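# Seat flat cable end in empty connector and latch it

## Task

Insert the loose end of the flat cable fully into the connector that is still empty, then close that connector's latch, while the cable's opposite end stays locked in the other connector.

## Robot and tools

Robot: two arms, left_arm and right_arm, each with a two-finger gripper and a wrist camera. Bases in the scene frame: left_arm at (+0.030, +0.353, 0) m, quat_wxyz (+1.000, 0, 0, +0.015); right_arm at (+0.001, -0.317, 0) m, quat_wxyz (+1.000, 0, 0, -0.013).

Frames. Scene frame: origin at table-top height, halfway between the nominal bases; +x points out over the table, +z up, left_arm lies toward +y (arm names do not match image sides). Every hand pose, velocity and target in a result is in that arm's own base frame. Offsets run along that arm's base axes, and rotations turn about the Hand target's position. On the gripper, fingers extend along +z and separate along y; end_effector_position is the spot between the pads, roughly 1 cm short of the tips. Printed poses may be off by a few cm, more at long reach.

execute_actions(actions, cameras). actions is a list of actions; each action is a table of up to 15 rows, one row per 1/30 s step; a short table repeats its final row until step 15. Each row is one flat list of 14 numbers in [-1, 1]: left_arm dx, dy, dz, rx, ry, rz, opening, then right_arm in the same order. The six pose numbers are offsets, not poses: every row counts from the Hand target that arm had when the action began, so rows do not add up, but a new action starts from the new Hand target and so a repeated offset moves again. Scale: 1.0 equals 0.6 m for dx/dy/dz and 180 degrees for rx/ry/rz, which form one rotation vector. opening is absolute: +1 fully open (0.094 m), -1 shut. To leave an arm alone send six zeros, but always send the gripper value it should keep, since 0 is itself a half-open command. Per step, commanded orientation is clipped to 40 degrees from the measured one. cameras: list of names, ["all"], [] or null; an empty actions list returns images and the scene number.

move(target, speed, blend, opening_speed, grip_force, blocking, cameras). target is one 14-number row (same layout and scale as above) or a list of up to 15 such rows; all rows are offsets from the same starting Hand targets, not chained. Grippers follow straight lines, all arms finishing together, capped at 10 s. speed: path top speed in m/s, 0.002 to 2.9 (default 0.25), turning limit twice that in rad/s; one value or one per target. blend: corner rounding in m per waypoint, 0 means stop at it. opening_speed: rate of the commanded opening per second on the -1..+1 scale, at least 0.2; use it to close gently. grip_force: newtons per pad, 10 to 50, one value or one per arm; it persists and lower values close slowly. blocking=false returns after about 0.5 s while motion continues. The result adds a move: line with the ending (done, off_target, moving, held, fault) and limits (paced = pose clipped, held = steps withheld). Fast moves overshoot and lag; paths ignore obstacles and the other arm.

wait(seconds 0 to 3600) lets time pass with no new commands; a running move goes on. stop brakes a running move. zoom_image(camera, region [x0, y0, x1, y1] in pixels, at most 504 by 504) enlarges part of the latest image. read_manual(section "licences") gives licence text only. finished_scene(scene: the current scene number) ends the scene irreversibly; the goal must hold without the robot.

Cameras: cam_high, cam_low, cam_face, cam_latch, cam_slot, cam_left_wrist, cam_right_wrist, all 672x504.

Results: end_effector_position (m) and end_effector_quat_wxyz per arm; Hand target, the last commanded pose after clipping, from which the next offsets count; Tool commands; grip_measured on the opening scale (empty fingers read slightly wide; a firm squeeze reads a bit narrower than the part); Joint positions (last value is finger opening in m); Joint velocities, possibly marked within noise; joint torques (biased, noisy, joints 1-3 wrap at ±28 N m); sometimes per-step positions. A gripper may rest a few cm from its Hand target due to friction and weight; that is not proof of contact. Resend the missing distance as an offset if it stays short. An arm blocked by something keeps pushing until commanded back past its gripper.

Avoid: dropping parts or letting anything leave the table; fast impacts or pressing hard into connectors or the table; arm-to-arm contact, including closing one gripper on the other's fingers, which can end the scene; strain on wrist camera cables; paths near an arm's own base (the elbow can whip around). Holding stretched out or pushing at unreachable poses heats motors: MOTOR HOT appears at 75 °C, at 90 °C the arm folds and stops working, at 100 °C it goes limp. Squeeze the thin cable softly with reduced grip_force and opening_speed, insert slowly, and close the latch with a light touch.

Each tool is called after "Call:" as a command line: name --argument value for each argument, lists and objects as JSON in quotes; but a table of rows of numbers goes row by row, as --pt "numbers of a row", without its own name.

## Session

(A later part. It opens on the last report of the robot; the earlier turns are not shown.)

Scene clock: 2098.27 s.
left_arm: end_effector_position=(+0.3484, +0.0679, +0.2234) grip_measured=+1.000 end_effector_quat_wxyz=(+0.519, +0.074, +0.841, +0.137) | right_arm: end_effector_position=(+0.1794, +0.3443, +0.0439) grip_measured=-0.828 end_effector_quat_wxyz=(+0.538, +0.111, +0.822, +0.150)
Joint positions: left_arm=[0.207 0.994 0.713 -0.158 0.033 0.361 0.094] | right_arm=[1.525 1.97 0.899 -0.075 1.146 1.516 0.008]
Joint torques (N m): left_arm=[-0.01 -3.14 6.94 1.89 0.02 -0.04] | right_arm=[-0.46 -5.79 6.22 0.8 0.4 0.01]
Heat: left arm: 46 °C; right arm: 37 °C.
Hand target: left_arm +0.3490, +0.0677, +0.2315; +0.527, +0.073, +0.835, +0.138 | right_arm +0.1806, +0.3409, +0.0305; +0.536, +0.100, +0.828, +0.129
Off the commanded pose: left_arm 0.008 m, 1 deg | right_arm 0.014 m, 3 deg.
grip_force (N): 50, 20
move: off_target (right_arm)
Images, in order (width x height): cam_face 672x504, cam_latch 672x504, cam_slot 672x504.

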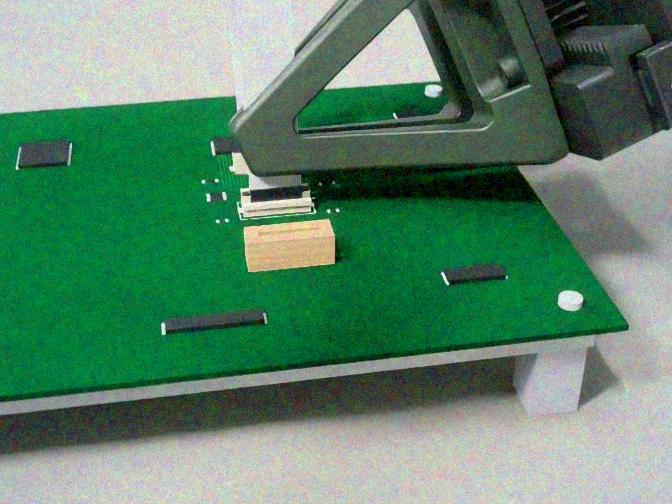

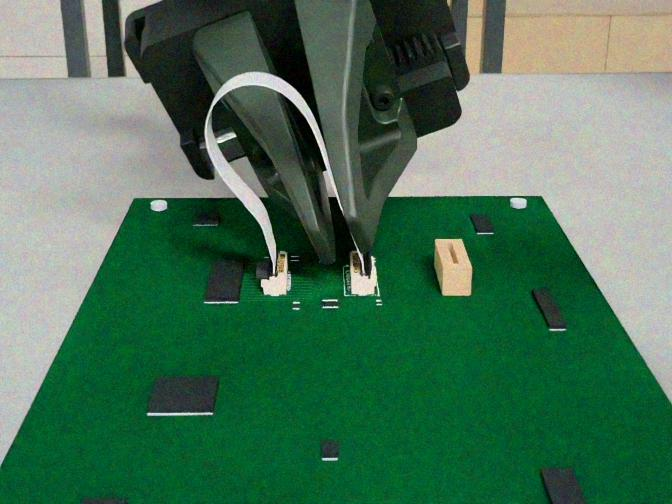

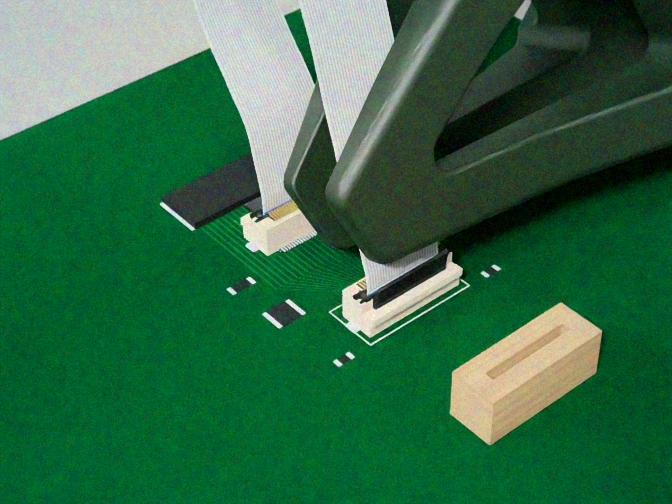

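Call:
move --pt "0 0 0 0 0 0 1 0 -0.008 0.022 0.0 0 0 -0.83" --speed 0.03

Call:
move --pt "0 0 0 0 0 0 1 0 0 0.008 0.0 0.06 0 -0.88" --speed 0.03 --opening_speed 0.2 --cameras '["cam_latch","cam_slot","cam_face"]'

Call:
zoom_image --camera "cam_latch" --region '[335, 225, 395, 285]'

Call:
zoom_image --camera "cam_slot" --region '[335, 225, 475, 325]'

Scene clock: 2136.07 s.
left_arm: end_effector_position=(+0.3484, +0.0679, +0.2234) grip_measured=+1.000 end_effector_quat_wxyz=(+0.519, +0.074, +0.841, +0.137) | right_arm: end_effector_position=(+0.1792, +0.3437, +0.0439) grip_measured=-0.828 end_effector_quat_wxyz=(+0.538, +0.109, +0.823, +0.148)
Joint positions: left_arm=[0.207 0.994 0.713 -0.158 0.033 0.361 0.094] | right_arm=[1.525 1.968 0.899 -0.082 1.144 1.515 0.008]
Joint torques (N m): left_arm=[-0.02 -3.18 6.93 1.89 0.02 -0.04] | right_arm=[-0.57 -10.3 5.24 0.49 0.39 -0.04]
Heat: left arm: 46 °C; right arm: 36 °C.
Hand target: left_arm +0.3490, +0.0677, +0.2315; +0.527, +0.073, +0.835, +0.138 | right_arm +0.1805, +0.3361, +0.0437; +0.536, +0.100, +0.828, +0.129
Off the commanded pose: left_arm 0.008 m, 1 deg | right_arm 0.008 m, 3 deg.
grip_force (N): 50, 20
move: off_target (right_arm)

Scene clock: 2139.70 s.
left_arm: end_effector_position=(+0.3484, +0.0679, +0.2234) grip_measured=+1.000 end_effector_quat_wxyz=(+0.519, +0.074, +0.841, +0.137) | right_arm: end_effector_position=(+0.1794, +0.3435, +0.0455) grip_measured=-0.878 end_effector_quat_wxyz=(+0.457, +0.115, +0.871, +0.138)
Joint positions: left_arm=[0.207 0.994 0.713 -0.158 0.033 0.361 0.094] | right_arm=[1.474 1.882 0.949 -0.262 0.947 1.541 0.006]
Joint torques (N m): left_arm=[-0.02 -3.17 6.91 1.89 0.01 -0.04] | right_arm=[-0.68 -10.1 7.16 0.28 0.39 0.05]
Heat: left arm: 46 °C; right arm: 37 °C.
Hand target: left_arm +0.3490, +0.0677, +0.2315; +0.527, +0.073, +0.835, +0.138 | right_arm +0.1806, +0.3361, +0.0486; +0.455, +0.112, +0.875, +0.120
Off the commanded pose: left_arm 0.008 m, 1 deg | right_arm 0.008 m, 2 deg.
grip_force (N): 50, 20
move: done
Images, in order (width x height): cam_face 672x504, cam_latch 672x504, cam_slot 672x504.

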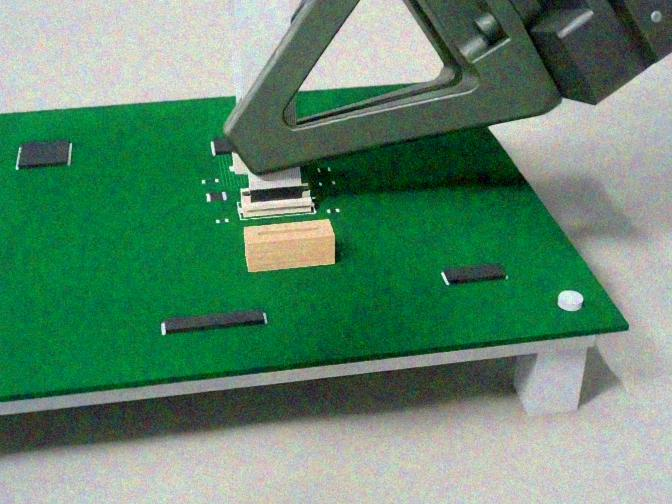

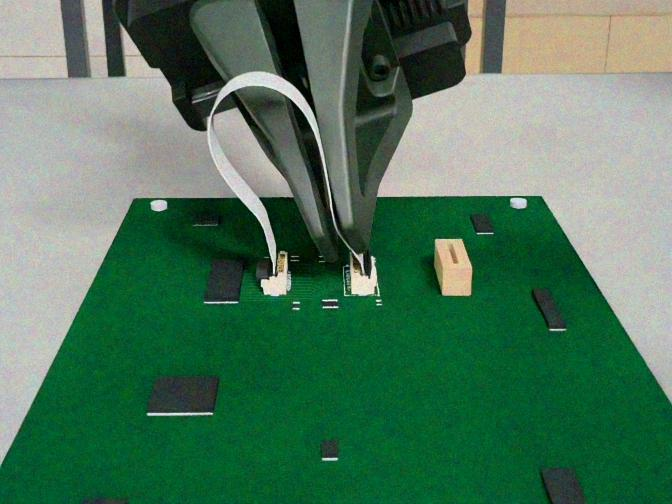

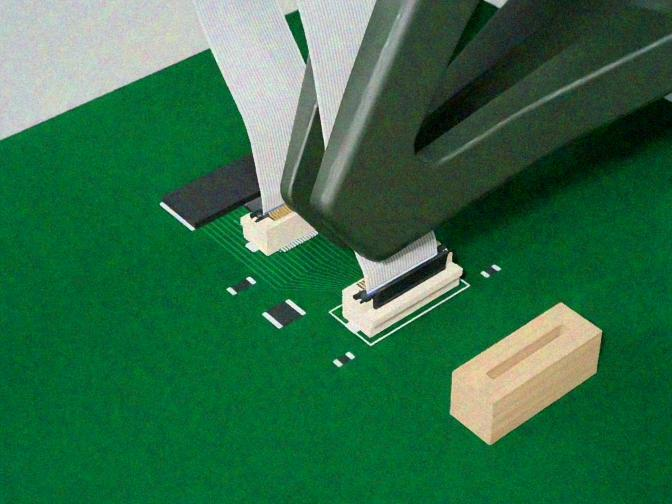

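Scaled by 8.400 from the camera's image (finer frame: 960x720).

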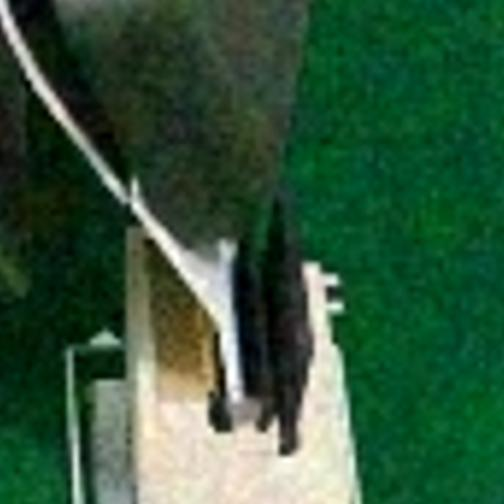

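Scaled by 3.600 from the camera's image (finer frame: 960x720).

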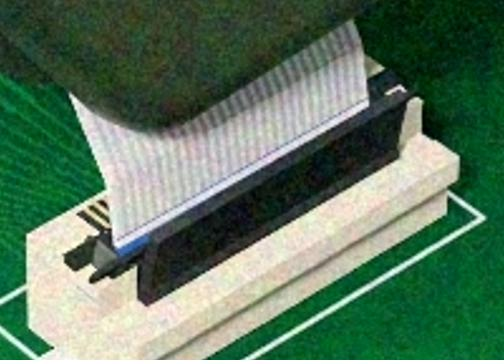

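Call:
move --pt "0 0 0 0 0 0 1 0 0.006 -0.006 0.0 0 0 -0.88" --speed 0.02 --cameras '["cam_latch","cam_slot","cam_face"]'

Call:
zoom_image --camera "cam_latch" --region '[335, 225, 395, 285]'

Call:
zoom_image --camera "cam_slot" --region '[335, 225, 475, 325]'

Scene clock: 2151.30 s.
left_arm: end_effector_position=(+0.3484, +0.0679, +0.2234) grip_measured=+1.000 end_effector_quat_wxyz=(+0.519, +0.074, +0.841, +0.137) | right_arm: end_effector_position=(+0.1791, +0.3443, +0.0460) grip_measured=-0.878 end_effector_quat_wxyz=(+0.456, +0.114, +0.872, +0.137)
Joint positions: left_arm=[0.207 0.994 0.713 -0.158 0.033 0.361 0.094] | right_arm=[1.474 1.882 0.955 -0.271 0.943 1.543 0.006]
Joint torques (N m): left_arm=[-0.01 -3.15 6.94 1.89 0.01 -0.04] | right_arm=[-0.69 -8.28 8.02 0.5 0.44 0.04]
Heat: left arm: 46 °C; right arm: 36 °C.
Hand target: left_arm +0.3490, +0.0677, +0.2315; +0.527, +0.073, +0.835, +0.138 | right_arm +0.1806, +0.3397, +0.0451; +0.456, +0.112, +0.875, +0.120
Off the commanded pose: left_arm 0.008 m, 1 deg | right_arm 0.005 m, 2 deg.
grip_force (N): 50, 20
move: done
Images, in order (width x height): cam_face 672x504, cam_latch 672x504, cam_slot 672x504.

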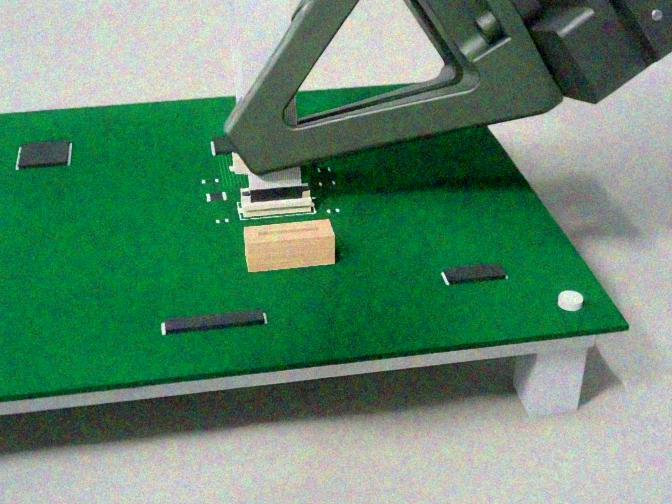

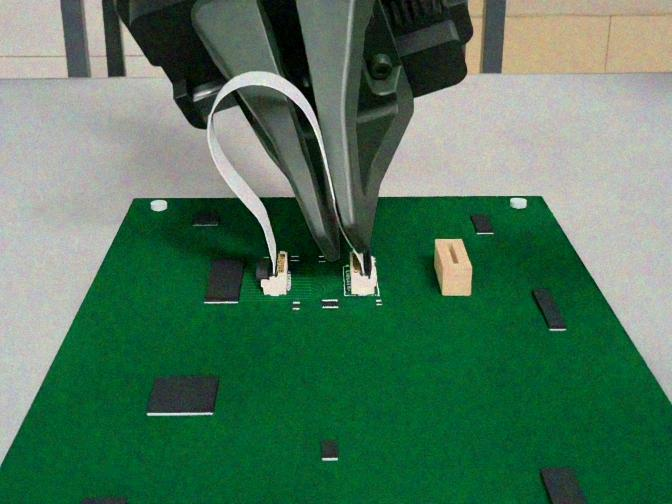

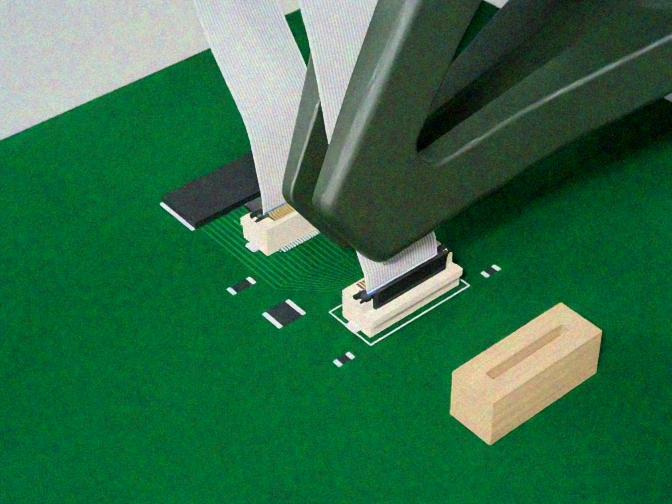

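Scaled by 8.400 from the camera's image (finer frame: 960x720).

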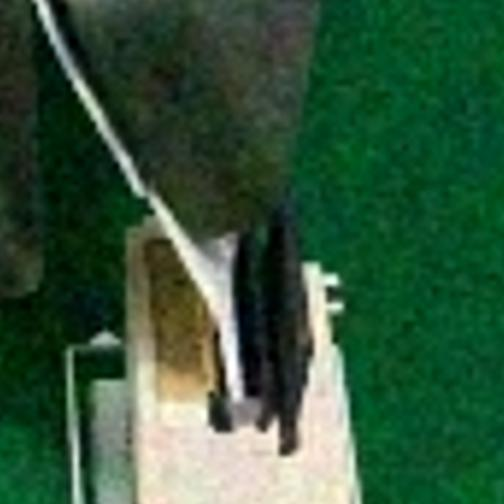

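Scaled by 3.600 from the camera's image (finer frame: 960x720).

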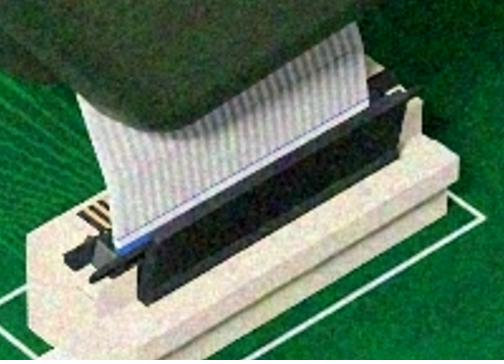

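Call:
move --pt "0 0 0 0 0 0 1 0 0.003 -0.005 0.0 0 0 -0.88" --speed 0.02 --cameras '["cam_latch","cam_slot","cam_face"]'

Call:
zoom_image --camera "cam_latch" --region '[335, 225, 395, 285]'

Call:
zoom_image --camera "cam_slot" --region '[335, 225, 475, 325]'

Scene clock: 2159.37 s.
left_arm: end_effector_position=(+0.3484, +0.0679, +0.2234) grip_measured=+1.000 end_effector_quat_wxyz=(+0.519, +0.074, +0.841, +0.137) | right_arm: end_effector_position=(+0.1790, +0.3442, +0.0459) grip_measured=-0.878 end_effector_quat_wxyz=(+0.455, +0.115, +0.872, +0.137)
Joint positions: left_arm=[0.207 0.994 0.713 -0.158 0.033 0.361 0.094] | right_arm=[1.474 1.882 0.955 -0.272 0.943 1.545 0.006]
Joint torques (N m): left_arm=[-0.02 -3.17 6.91 1.89 0.02 -0.04] | right_arm=[-0.5 -7.09 8.31 0.55 0.42 0.05]
Heat: left arm: 46 °C; right arm: 36 °C.
Hand target: left_arm +0.3490, +0.0677, +0.2315; +0.527, +0.073, +0.835, +0.138 | right_arm +0.1806, +0.3415, +0.0420; +0.455, +0.112, +0.875, +0.119
Off the commanded pose: left_arm 0.008 m, 1 deg | right_arm 0.005 m, 2 deg.
grip_force (N): 50, 20
move: done
Images, in order (width x height): cam_face 672x504, cam_latch 672x504, cam_slot 672x504.

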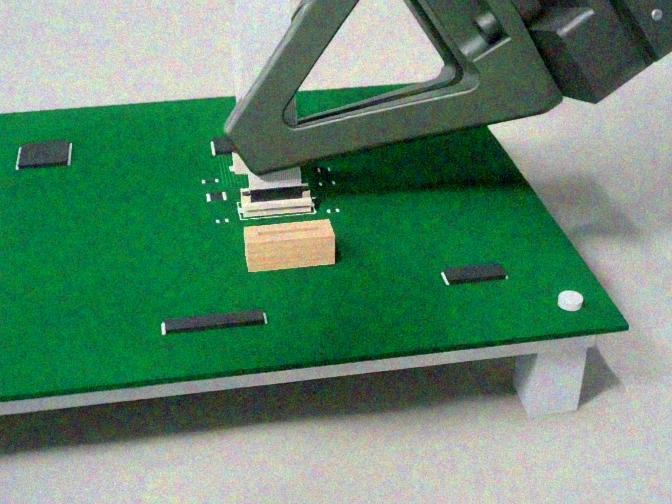

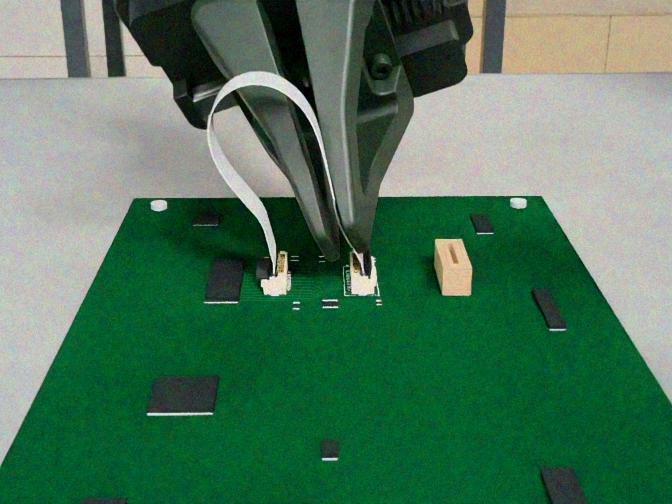

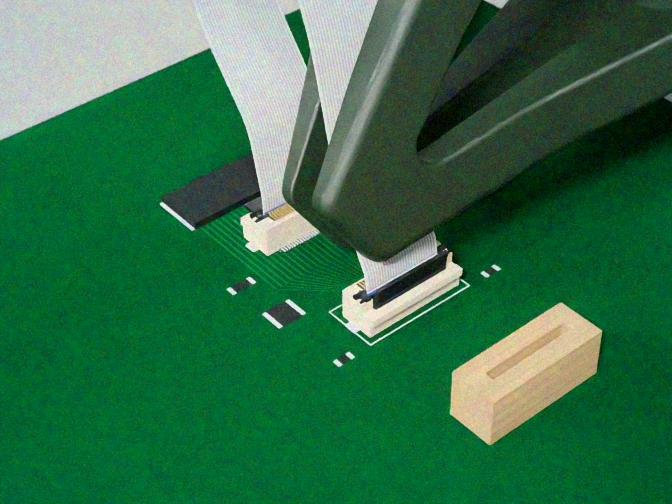

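Scaled by 8.400 from the camera's image (finer frame: 960x720).

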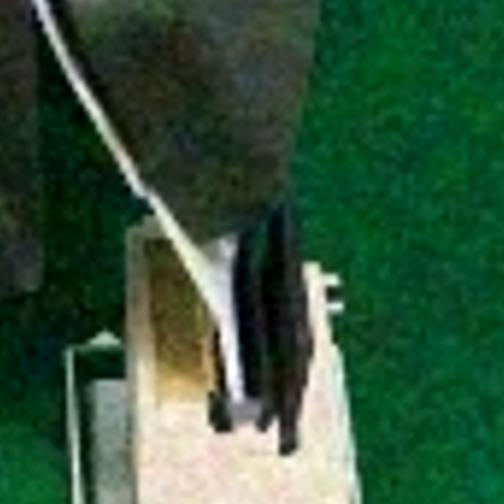

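Scaled by 3.600 from the camera's image (finer frame: 960x720).

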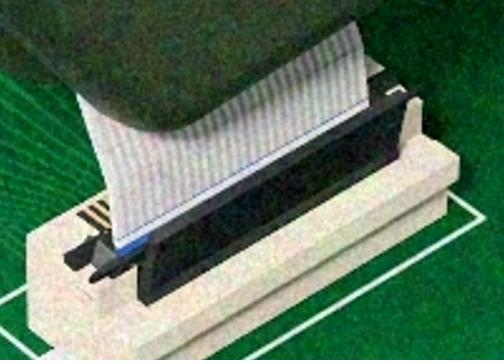

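Call:
move --pt "0 0 0 0 0 0 1 0 0.003 -0.004 0.0 0 0 -0.88" --speed 0.02 --cameras '["cam_latch","cam_slot"]'

Call:
zoom_image --camera "cam_latch" --region '[335, 225, 395, 285]'

Call:
zoom_image --camera "cam_slot" --region '[335, 225, 475, 325]'

Scene clock: 2171.07 s.
left_arm: end_effector_position=(+0.3484, +0.0679, +0.2234) grip_measured=+1.000 end_effector_quat_wxyz=(+0.519, +0.074, +0.841, +0.137) | right_arm: end_effector_position=(+0.1791, +0.3453, +0.0448) grip_measured=-0.878 end_effector_quat_wxyz=(+0.455, +0.115, +0.872, +0.136)
Joint positions: left_arm=[0.207 0.994 0.713 -0.158 0.033 0.361 0.094] | right_arm=[1.474 1.889 0.96 -0.272 0.942 1.545 0.006]
Joint torques (N m): left_arm=[-0.01 -3.15 6.91 1.89 0.02 -0.04] | right_arm=[-0.46 -6.76 8.1 0.62 0.4 0.07]
Heat: left arm: 46 °C; right arm: 36 °C.
Hand target: left_arm +0.3490, +0.0677, +0.2315; +0.527, +0.073, +0.835, +0.138 | right_arm +0.1806, +0.3432, +0.0395; +0.455, +0.112, +0.875, +0.119
Off the commanded pose: left_arm 0.008 m, 1 deg | right_arm 0.006 m, 2 deg.
grip_force (N): 50, 20
move: done

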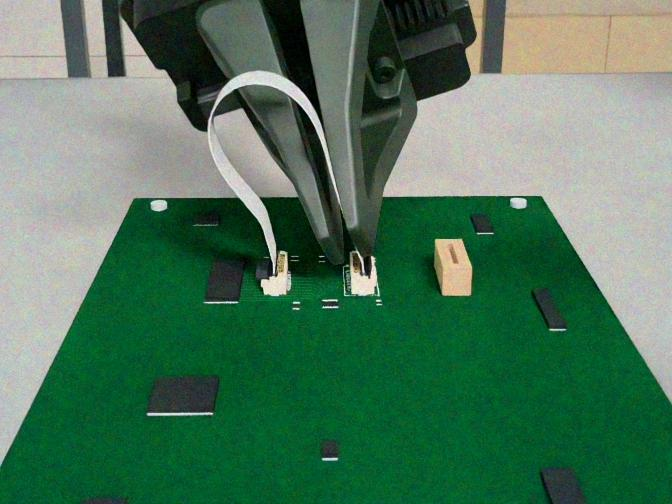

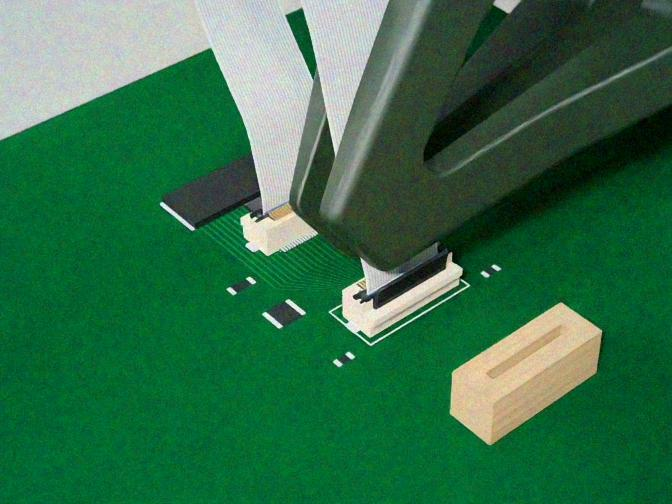

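Scaled by 8.400 from the camera's image (finer frame: 960x720).

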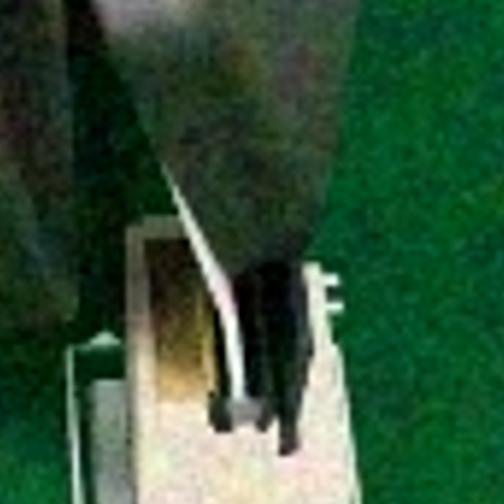

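Scaled by 3.600 from the camera's image (finer frame: 960x720).

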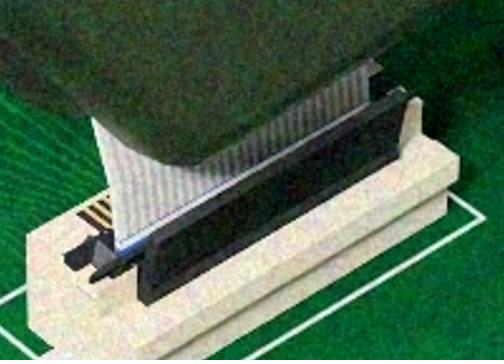

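Call:
move --pt "0 0 0 0 0 0 1 0 0.002 -0.004 0.0 0 0 -0.88" --speed 0.02 --cameras '["cam_latch","cam_slot"]'

Call:
zoom_image --camera "cam_latch" --region '[335, 225, 395, 285]'

Call:
zoom_image --camera "cam_slot" --region '[335, 225, 475, 325]'

Scene clock: 2187.13 s.
left_arm: end_effector_position=(+0.3484, +0.0679, +0.2234) grip_measured=+1.000 end_effector_quat_wxyz=(+0.519, +0.074, +0.841, +0.137) | right_arm: end_effector_position=(+0.1792, +0.3460, +0.0429) grip_measured=-0.878 end_effector_quat_wxyz=(+0.455, +0.114, +0.873, +0.135)
Joint positions: left_arm=[0.207 0.994 0.713 -0.158 0.033 0.361 0.094] | right_arm=[1.474 1.897 0.964 -0.272 0.942 1.546 0.006]
Joint torques (N m): left_arm=[-0.01 -3.18 6.93 1.89 0.01 -0.04] | right_arm=[-0.42 -6.43 7.9 0.68 0.46 0.08]
Heat: left arm: 46 °C; right arm: 36 °C.
Hand target: left_arm +0.3490, +0.0677, +0.2315; +0.527, +0.073, +0.835, +0.138 | right_arm +0.1806, +0.3444, +0.0371; +0.455, +0.112, +0.875, +0.119
Off the commanded pose: left_arm 0.008 m, 1 deg | right_arm 0.006 m, 2 deg.
grip_force (N): 50, 20
move: done

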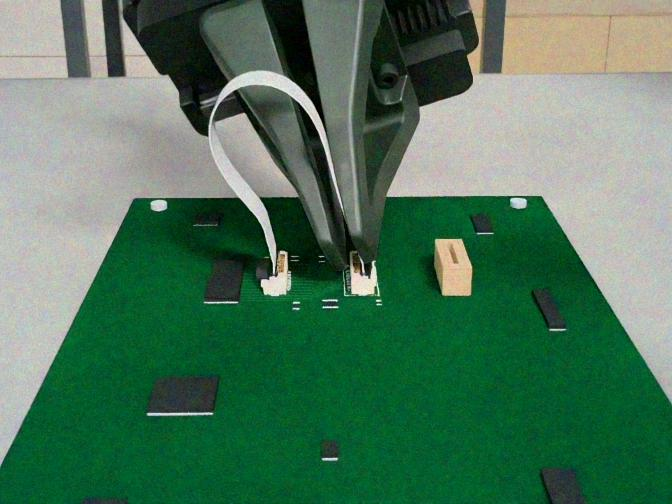

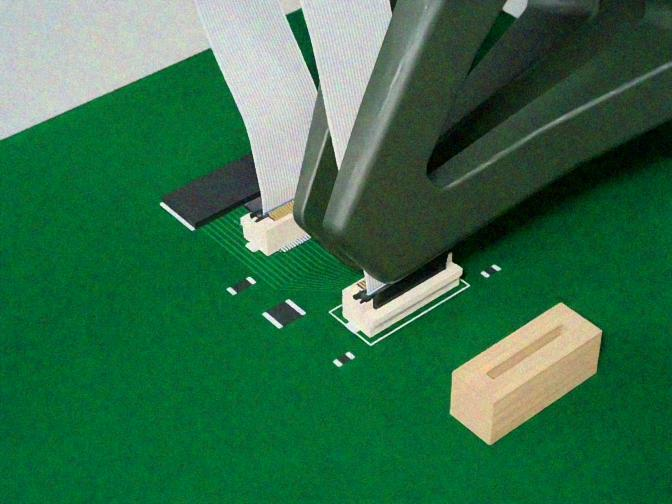

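Scaled by 8.400 from the camera's image (finer frame: 960x720).

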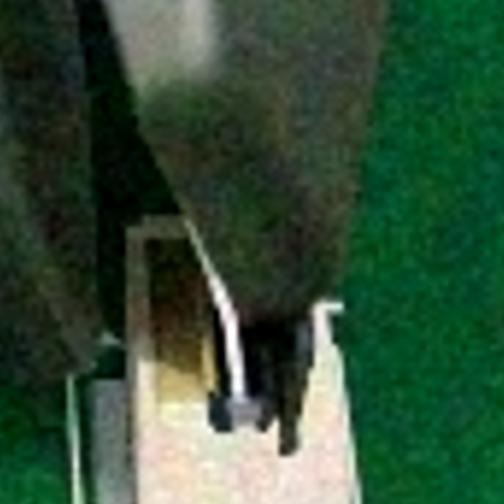

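Scaled by 3.600 from the camera's image (finer frame: 960x720).

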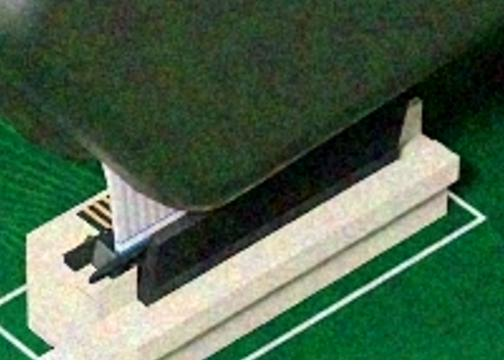

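Call:
move --pt "0 0 0 0 0 0 1 0 0.004 -0.002 0.0 0 0 -0.88" --speed 0.02 --cameras '["cam_latch","cam_slot"]'

Call:
zoom_image --camera "cam_latch" --region '[335, 225, 395, 285]'

Call:
zoom_image --camera "cam_slot" --region '[335, 225, 475, 325]'

Scene clock: 2203.30 s.
left_arm: end_effector_position=(+0.3484, +0.0679, +0.2234) grip_measured=+1.000 end_effector_quat_wxyz=(+0.519, +0.074, +0.841, +0.137) | right_arm: end_effector_position=(+0.1795, +0.3476, +0.0421) grip_measured=-0.878 end_effector_quat_wxyz=(+0.456, +0.114, +0.872, +0.134)
Joint positions: left_arm=[0.207 0.994 0.713 -0.158 0.033 0.361 0.094] | right_arm=[1.474 1.906 0.972 -0.273 0.944 1.547 0.006]
Joint torques (N m): left_arm=[-0.01 -3.17 6.95 1.89 0.02 -0.04] | right_arm=[-0.28 -6.52 8.05 0.69 0.43 0.08]
Heat: left arm: 46 °C; right arm: 36 °C.
Hand target: left_arm +0.3490, +0.0677, +0.2315; +0.527, +0.073, +0.835, +0.138 | right_arm +0.1806, +0.3469, +0.0360; +0.456, +0.112, +0.875, +0.119
Off the commanded pose: left_arm 0.008 m, 1 deg | right_arm 0.006 m, 2 deg.
grip_force (N): 50, 20
move: done

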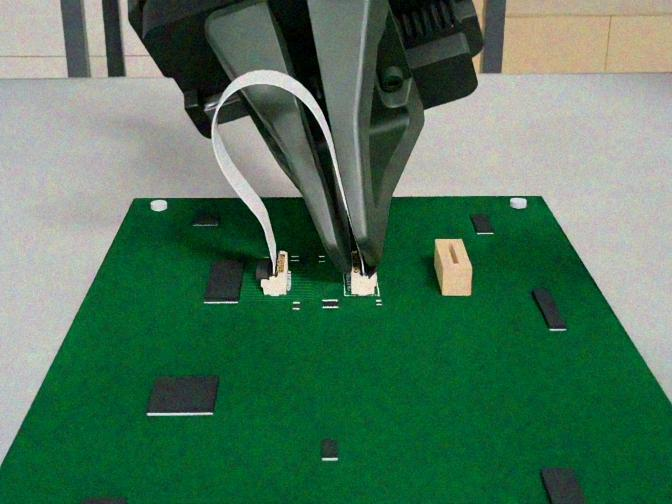

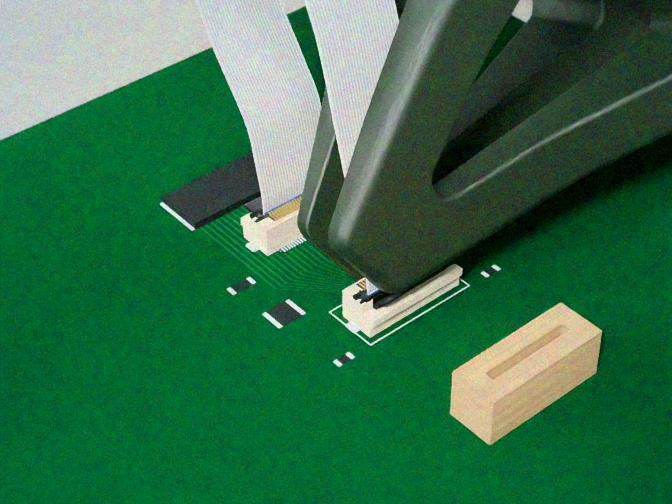

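Scaled by 8.400 from the camera's image (finer frame: 960x720).

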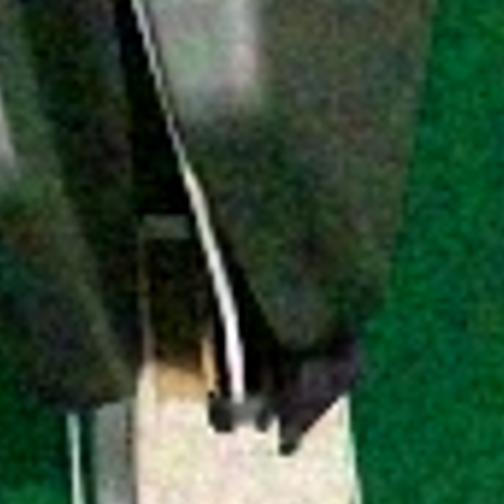

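Scaled by 3.600 from the camera's image (finer frame: 960x720).

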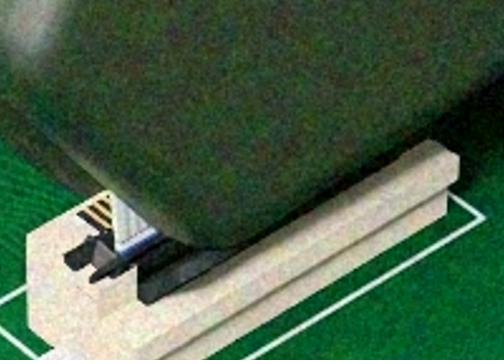

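Call:
move --pt "0 0 0 0 0 0 1 0 0.0 -0.001 0.0 0 0 -0.80" --speed 0.02 --opening_speed 0.2 --cameras '["cam_latch","cam_slot","cam_face"]'

Call:
zoom_image --camera "cam_latch" --region '[335, 225, 395, 285]'

Call:
zoom_image --camera "cam_slot" --region '[335, 225, 475, 325]'

Call:
zoom_image --camera "cam_face" --region '[220, 130, 340, 220]'

Scene clock: 2226.07 s.
left_arm: end_effector_position=(+0.3484, +0.0679, +0.2234) grip_measured=+1.000 end_effector_quat_wxyz=(+0.519, +0.074, +0.841, +0.137) | right_arm: end_effector_position=(+0.1795, +0.3462, +0.0414) grip_measured=-0.802 end_effector_quat_wxyz=(+0.457, +0.113, +0.873, +0.130)
Joint positions: left_arm=[0.207 0.994 0.713 -0.158 0.033 0.361 0.094] | right_arm=[1.474 1.907 0.972 -0.28 0.946 1.548 0.009]
Joint torques (N m): left_arm=[0.01 -3.17 6.94 1.89 0.02 -0.04] | right_arm=[-0.4 -6.46 8.16 0.77 0.42 0.07]
Heat: left arm: 46 °C; right arm: 36 °C.
Hand target: left_arm +0.3490, +0.0677, +0.2315; +0.527, +0.073, +0.835, +0.138 | right_arm +0.1806, +0.3469, +0.0353; +0.456, +0.112, +0.875, +0.119
Off the commanded pose: left_arm 0.008 m, 1 deg | right_arm 0.006 m, 1 deg.
grip_force (N): 50, 20
move: done
Images, in order (width x height): cam_face 672x504, cam_latch 672x504, cam_slot 672x504.

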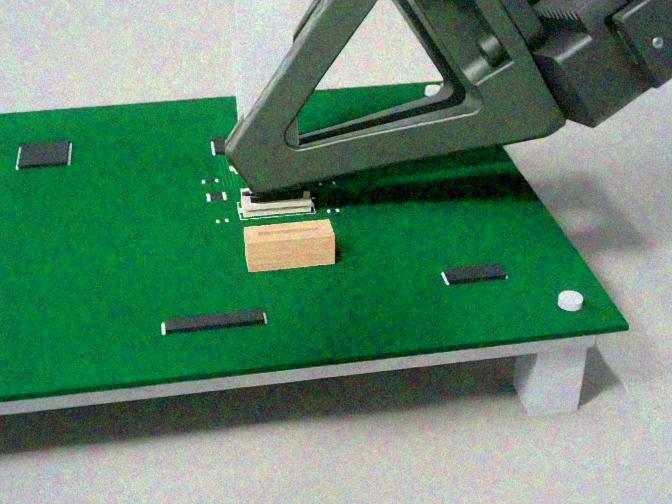

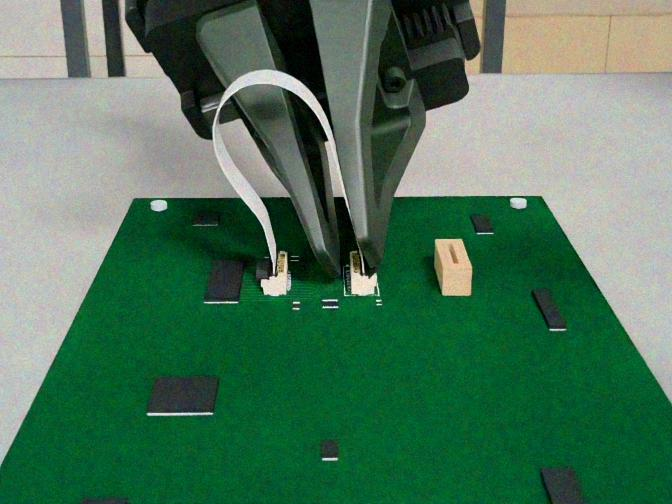

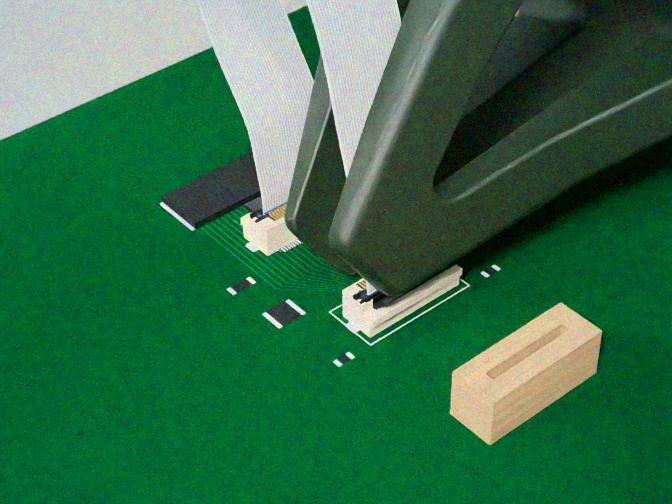

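Scaled by 8.400 from the camera's image (finer frame: 960x720).

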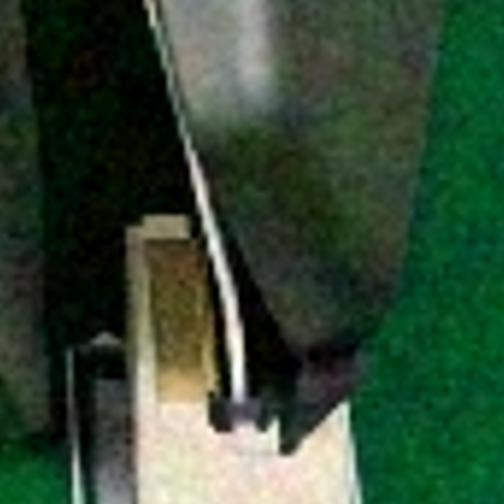

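Scaled by 3.600 from the camera's image (finer frame: 960x720).

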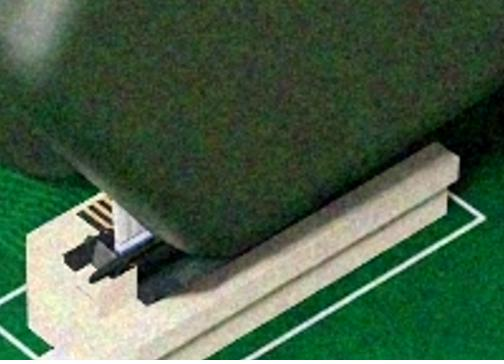

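Scaled by 4.200 from the camera's image (finer frame: 960x720).

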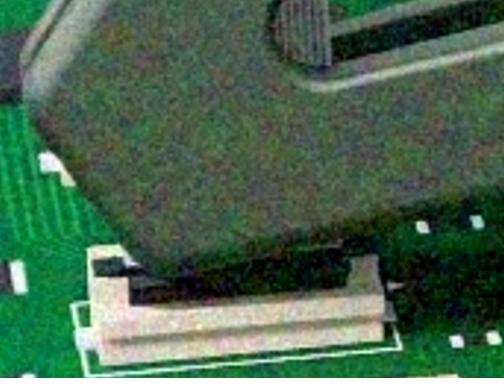

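Call:
move --target '[0,0,0,0,0,0,1,0,0.004,0,0,0,0,-0.80]' --speed 0.02 --cameras '["cam_latch","cam_slot"]'

Call:
zoom_image --camera "cam_latch" --region '[335, 225, 395, 285]'

Call:
zoom_image --camera "cam_slot" --region '[335, 225, 475, 325]'

Scene clock: 2281.53 s.
left_arm: end_effector_position=(+0.3484, +0.0679, +0.2234) grip_measured=+1.000 end_effector_quat_wxyz=(+0.519, +0.074, +0.841, +0.137) | right_arm: end_effector_position=(+0.1799, +0.3476, +0.0400) grip_measured=-0.802 end_effector_quat_wxyz=(+0.458, +0.112, +0.873, +0.129)
Joint positions: left_arm=[0.207 0.994 0.713 -0.158 0.033 0.361 0.094] | right_arm=[1.474 1.918 0.98 -0.281 0.947 1.549 0.009]
Joint torques (N m): left_arm=[0.01 -3.17 6.94 1.9 0.01 -0.04] | right_arm=[-0.34 -6.79 8.31 0.74 0.42 0.08]
Heat: left arm: 46 °C; right arm: 36 °C.
Hand target: left_arm +0.3490, +0.0677, +0.2315; +0.527, +0.073, +0.835, +0.138 | right_arm +0.1806, +0.3493, +0.0354; +0.456, +0.112, +0.875, +0.119
Off the commanded pose: left_arm 0.008 m, 1 deg | right_arm 0.005 m, 1 deg.
grip_force (N): 50, 20
move: done

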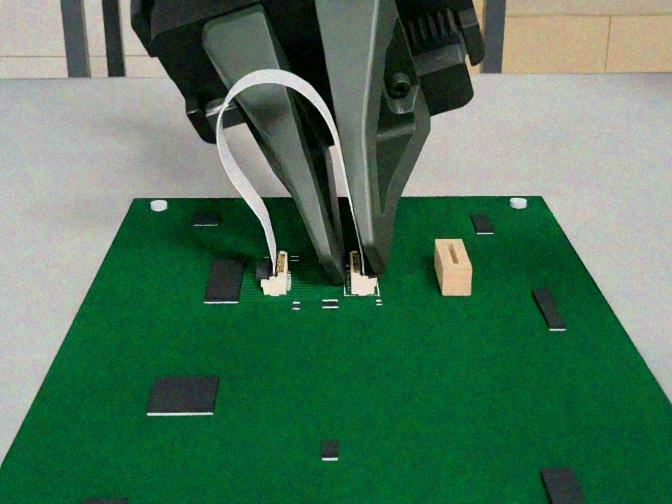

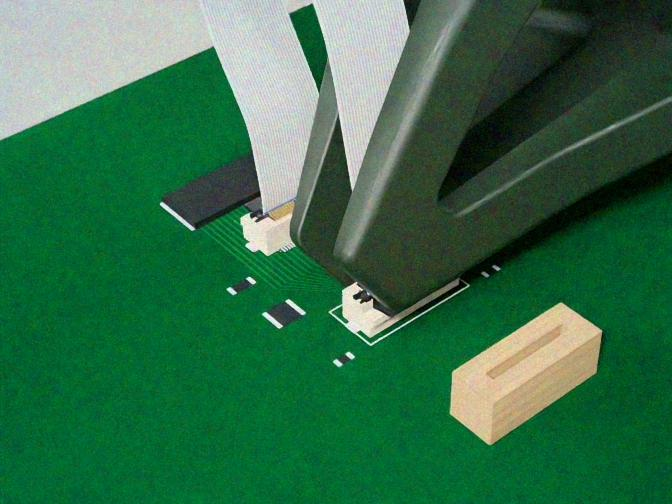

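Scaled by 8.400 from the camera's image (finer frame: 960x720).

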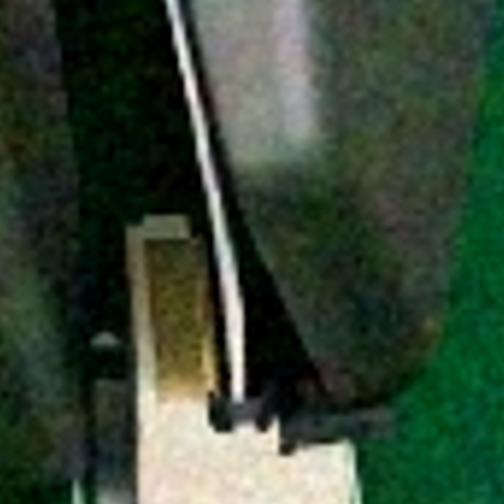

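Scaled by 3.600 from the camera's image (finer frame: 960x720).

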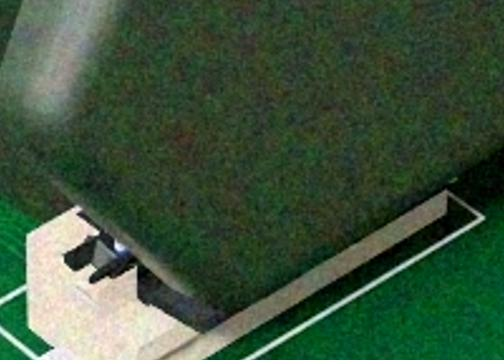

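Call:
zoom_image --camera "cam_latch" --region '[248, 235, 308, 295]'

Call:
zoom_image --camera "cam_slot" --region '[225, 175, 325, 275]'

Scaled by 8.400 from the camera's image (finer frame: 960x720).

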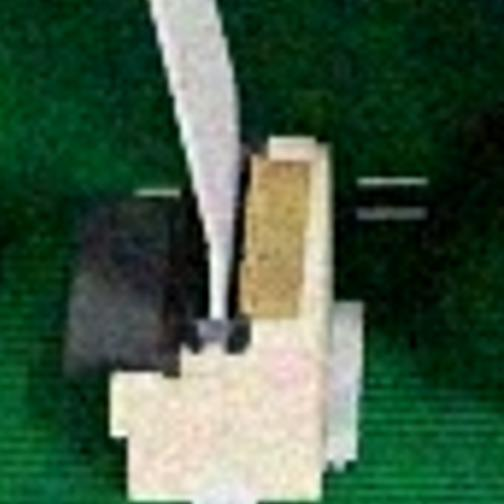

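Scaled by 5.040 from the camera's image (finer frame: 960x720).

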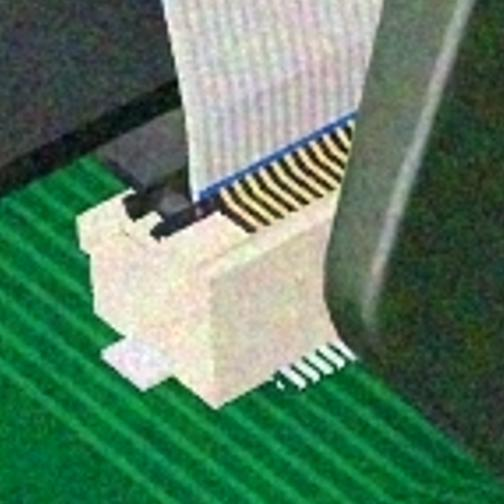

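Call:
move --target '[0,0,0,0,0,0,1,0,0.0015,-0.005,0,0,0,-0.80]' --speed 0.02 --cameras '["cam_latch","cam_slot"]'

Call:
zoom_image --camera "cam_latch" --region '[335, 225, 395, 285]'

Call:
zoom_image --camera "cam_slot" --region '[335, 225, 475, 325]'

Scene clock: 2296.53 s.
left_arm: end_effector_position=(+0.3484, +0.0679, +0.2234) grip_measured=+1.000 end_effector_quat_wxyz=(+0.519, +0.074, +0.841, +0.137) | right_arm: end_effector_position=(+0.1801, +0.3484, +0.0389) grip_measured=-0.802 end_effector_quat_wxyz=(+0.458, +0.112, +0.872, +0.128)
Joint positions: left_arm=[0.207 0.994 0.713 -0.158 0.033 0.361 0.094] | right_arm=[1.474 1.925 0.984 -0.281 0.949 1.55 0.009]
Joint torques (N m): left_arm=[0.01 -3.17 6.95 1.89 0.01 -0.04] | right_arm=[-0.21 -6.74 8.14 0.78 0.4 0.04]
Heat: left arm: 46 °C; right arm: 36 °C.
Hand target: left_arm +0.3490, +0.0677, +0.2315; +0.527, +0.073, +0.835, +0.138 | right_arm +0.1806, +0.3503, +0.0324; +0.455, +0.112, +0.875, +0.120
Off the commanded pose: left_arm 0.008 m, 1 deg | right_arm 0.007 m, 1 deg.
grip_force (N): 50, 20
move: done

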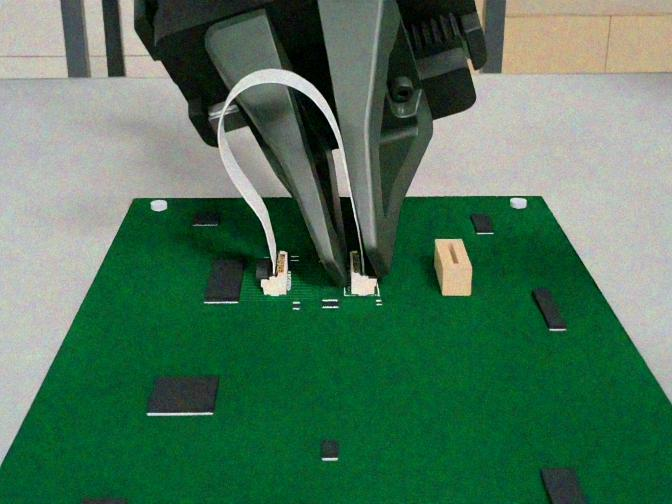

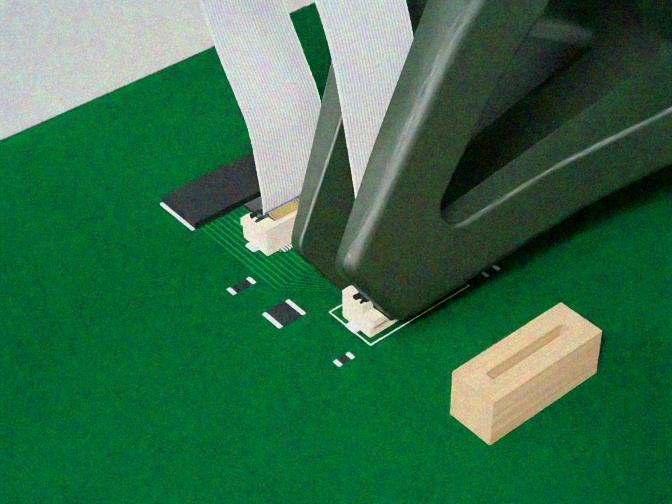

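Scaled by 8.400 from the camera's image (finer frame: 960x720).

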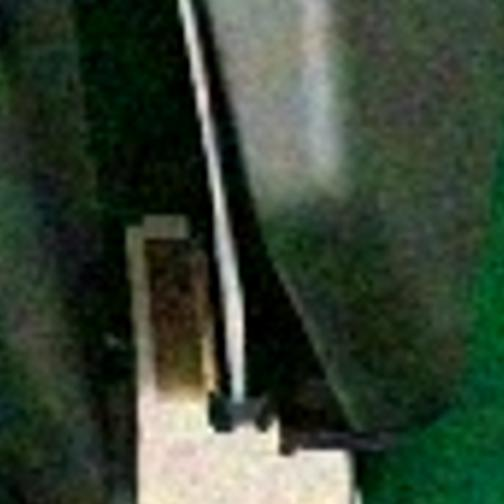

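Scaled by 3.600 from the camera's image (finer frame: 960x720).

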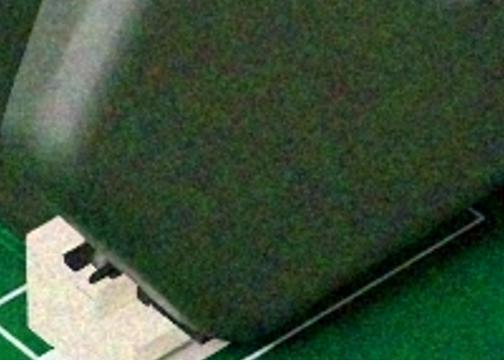

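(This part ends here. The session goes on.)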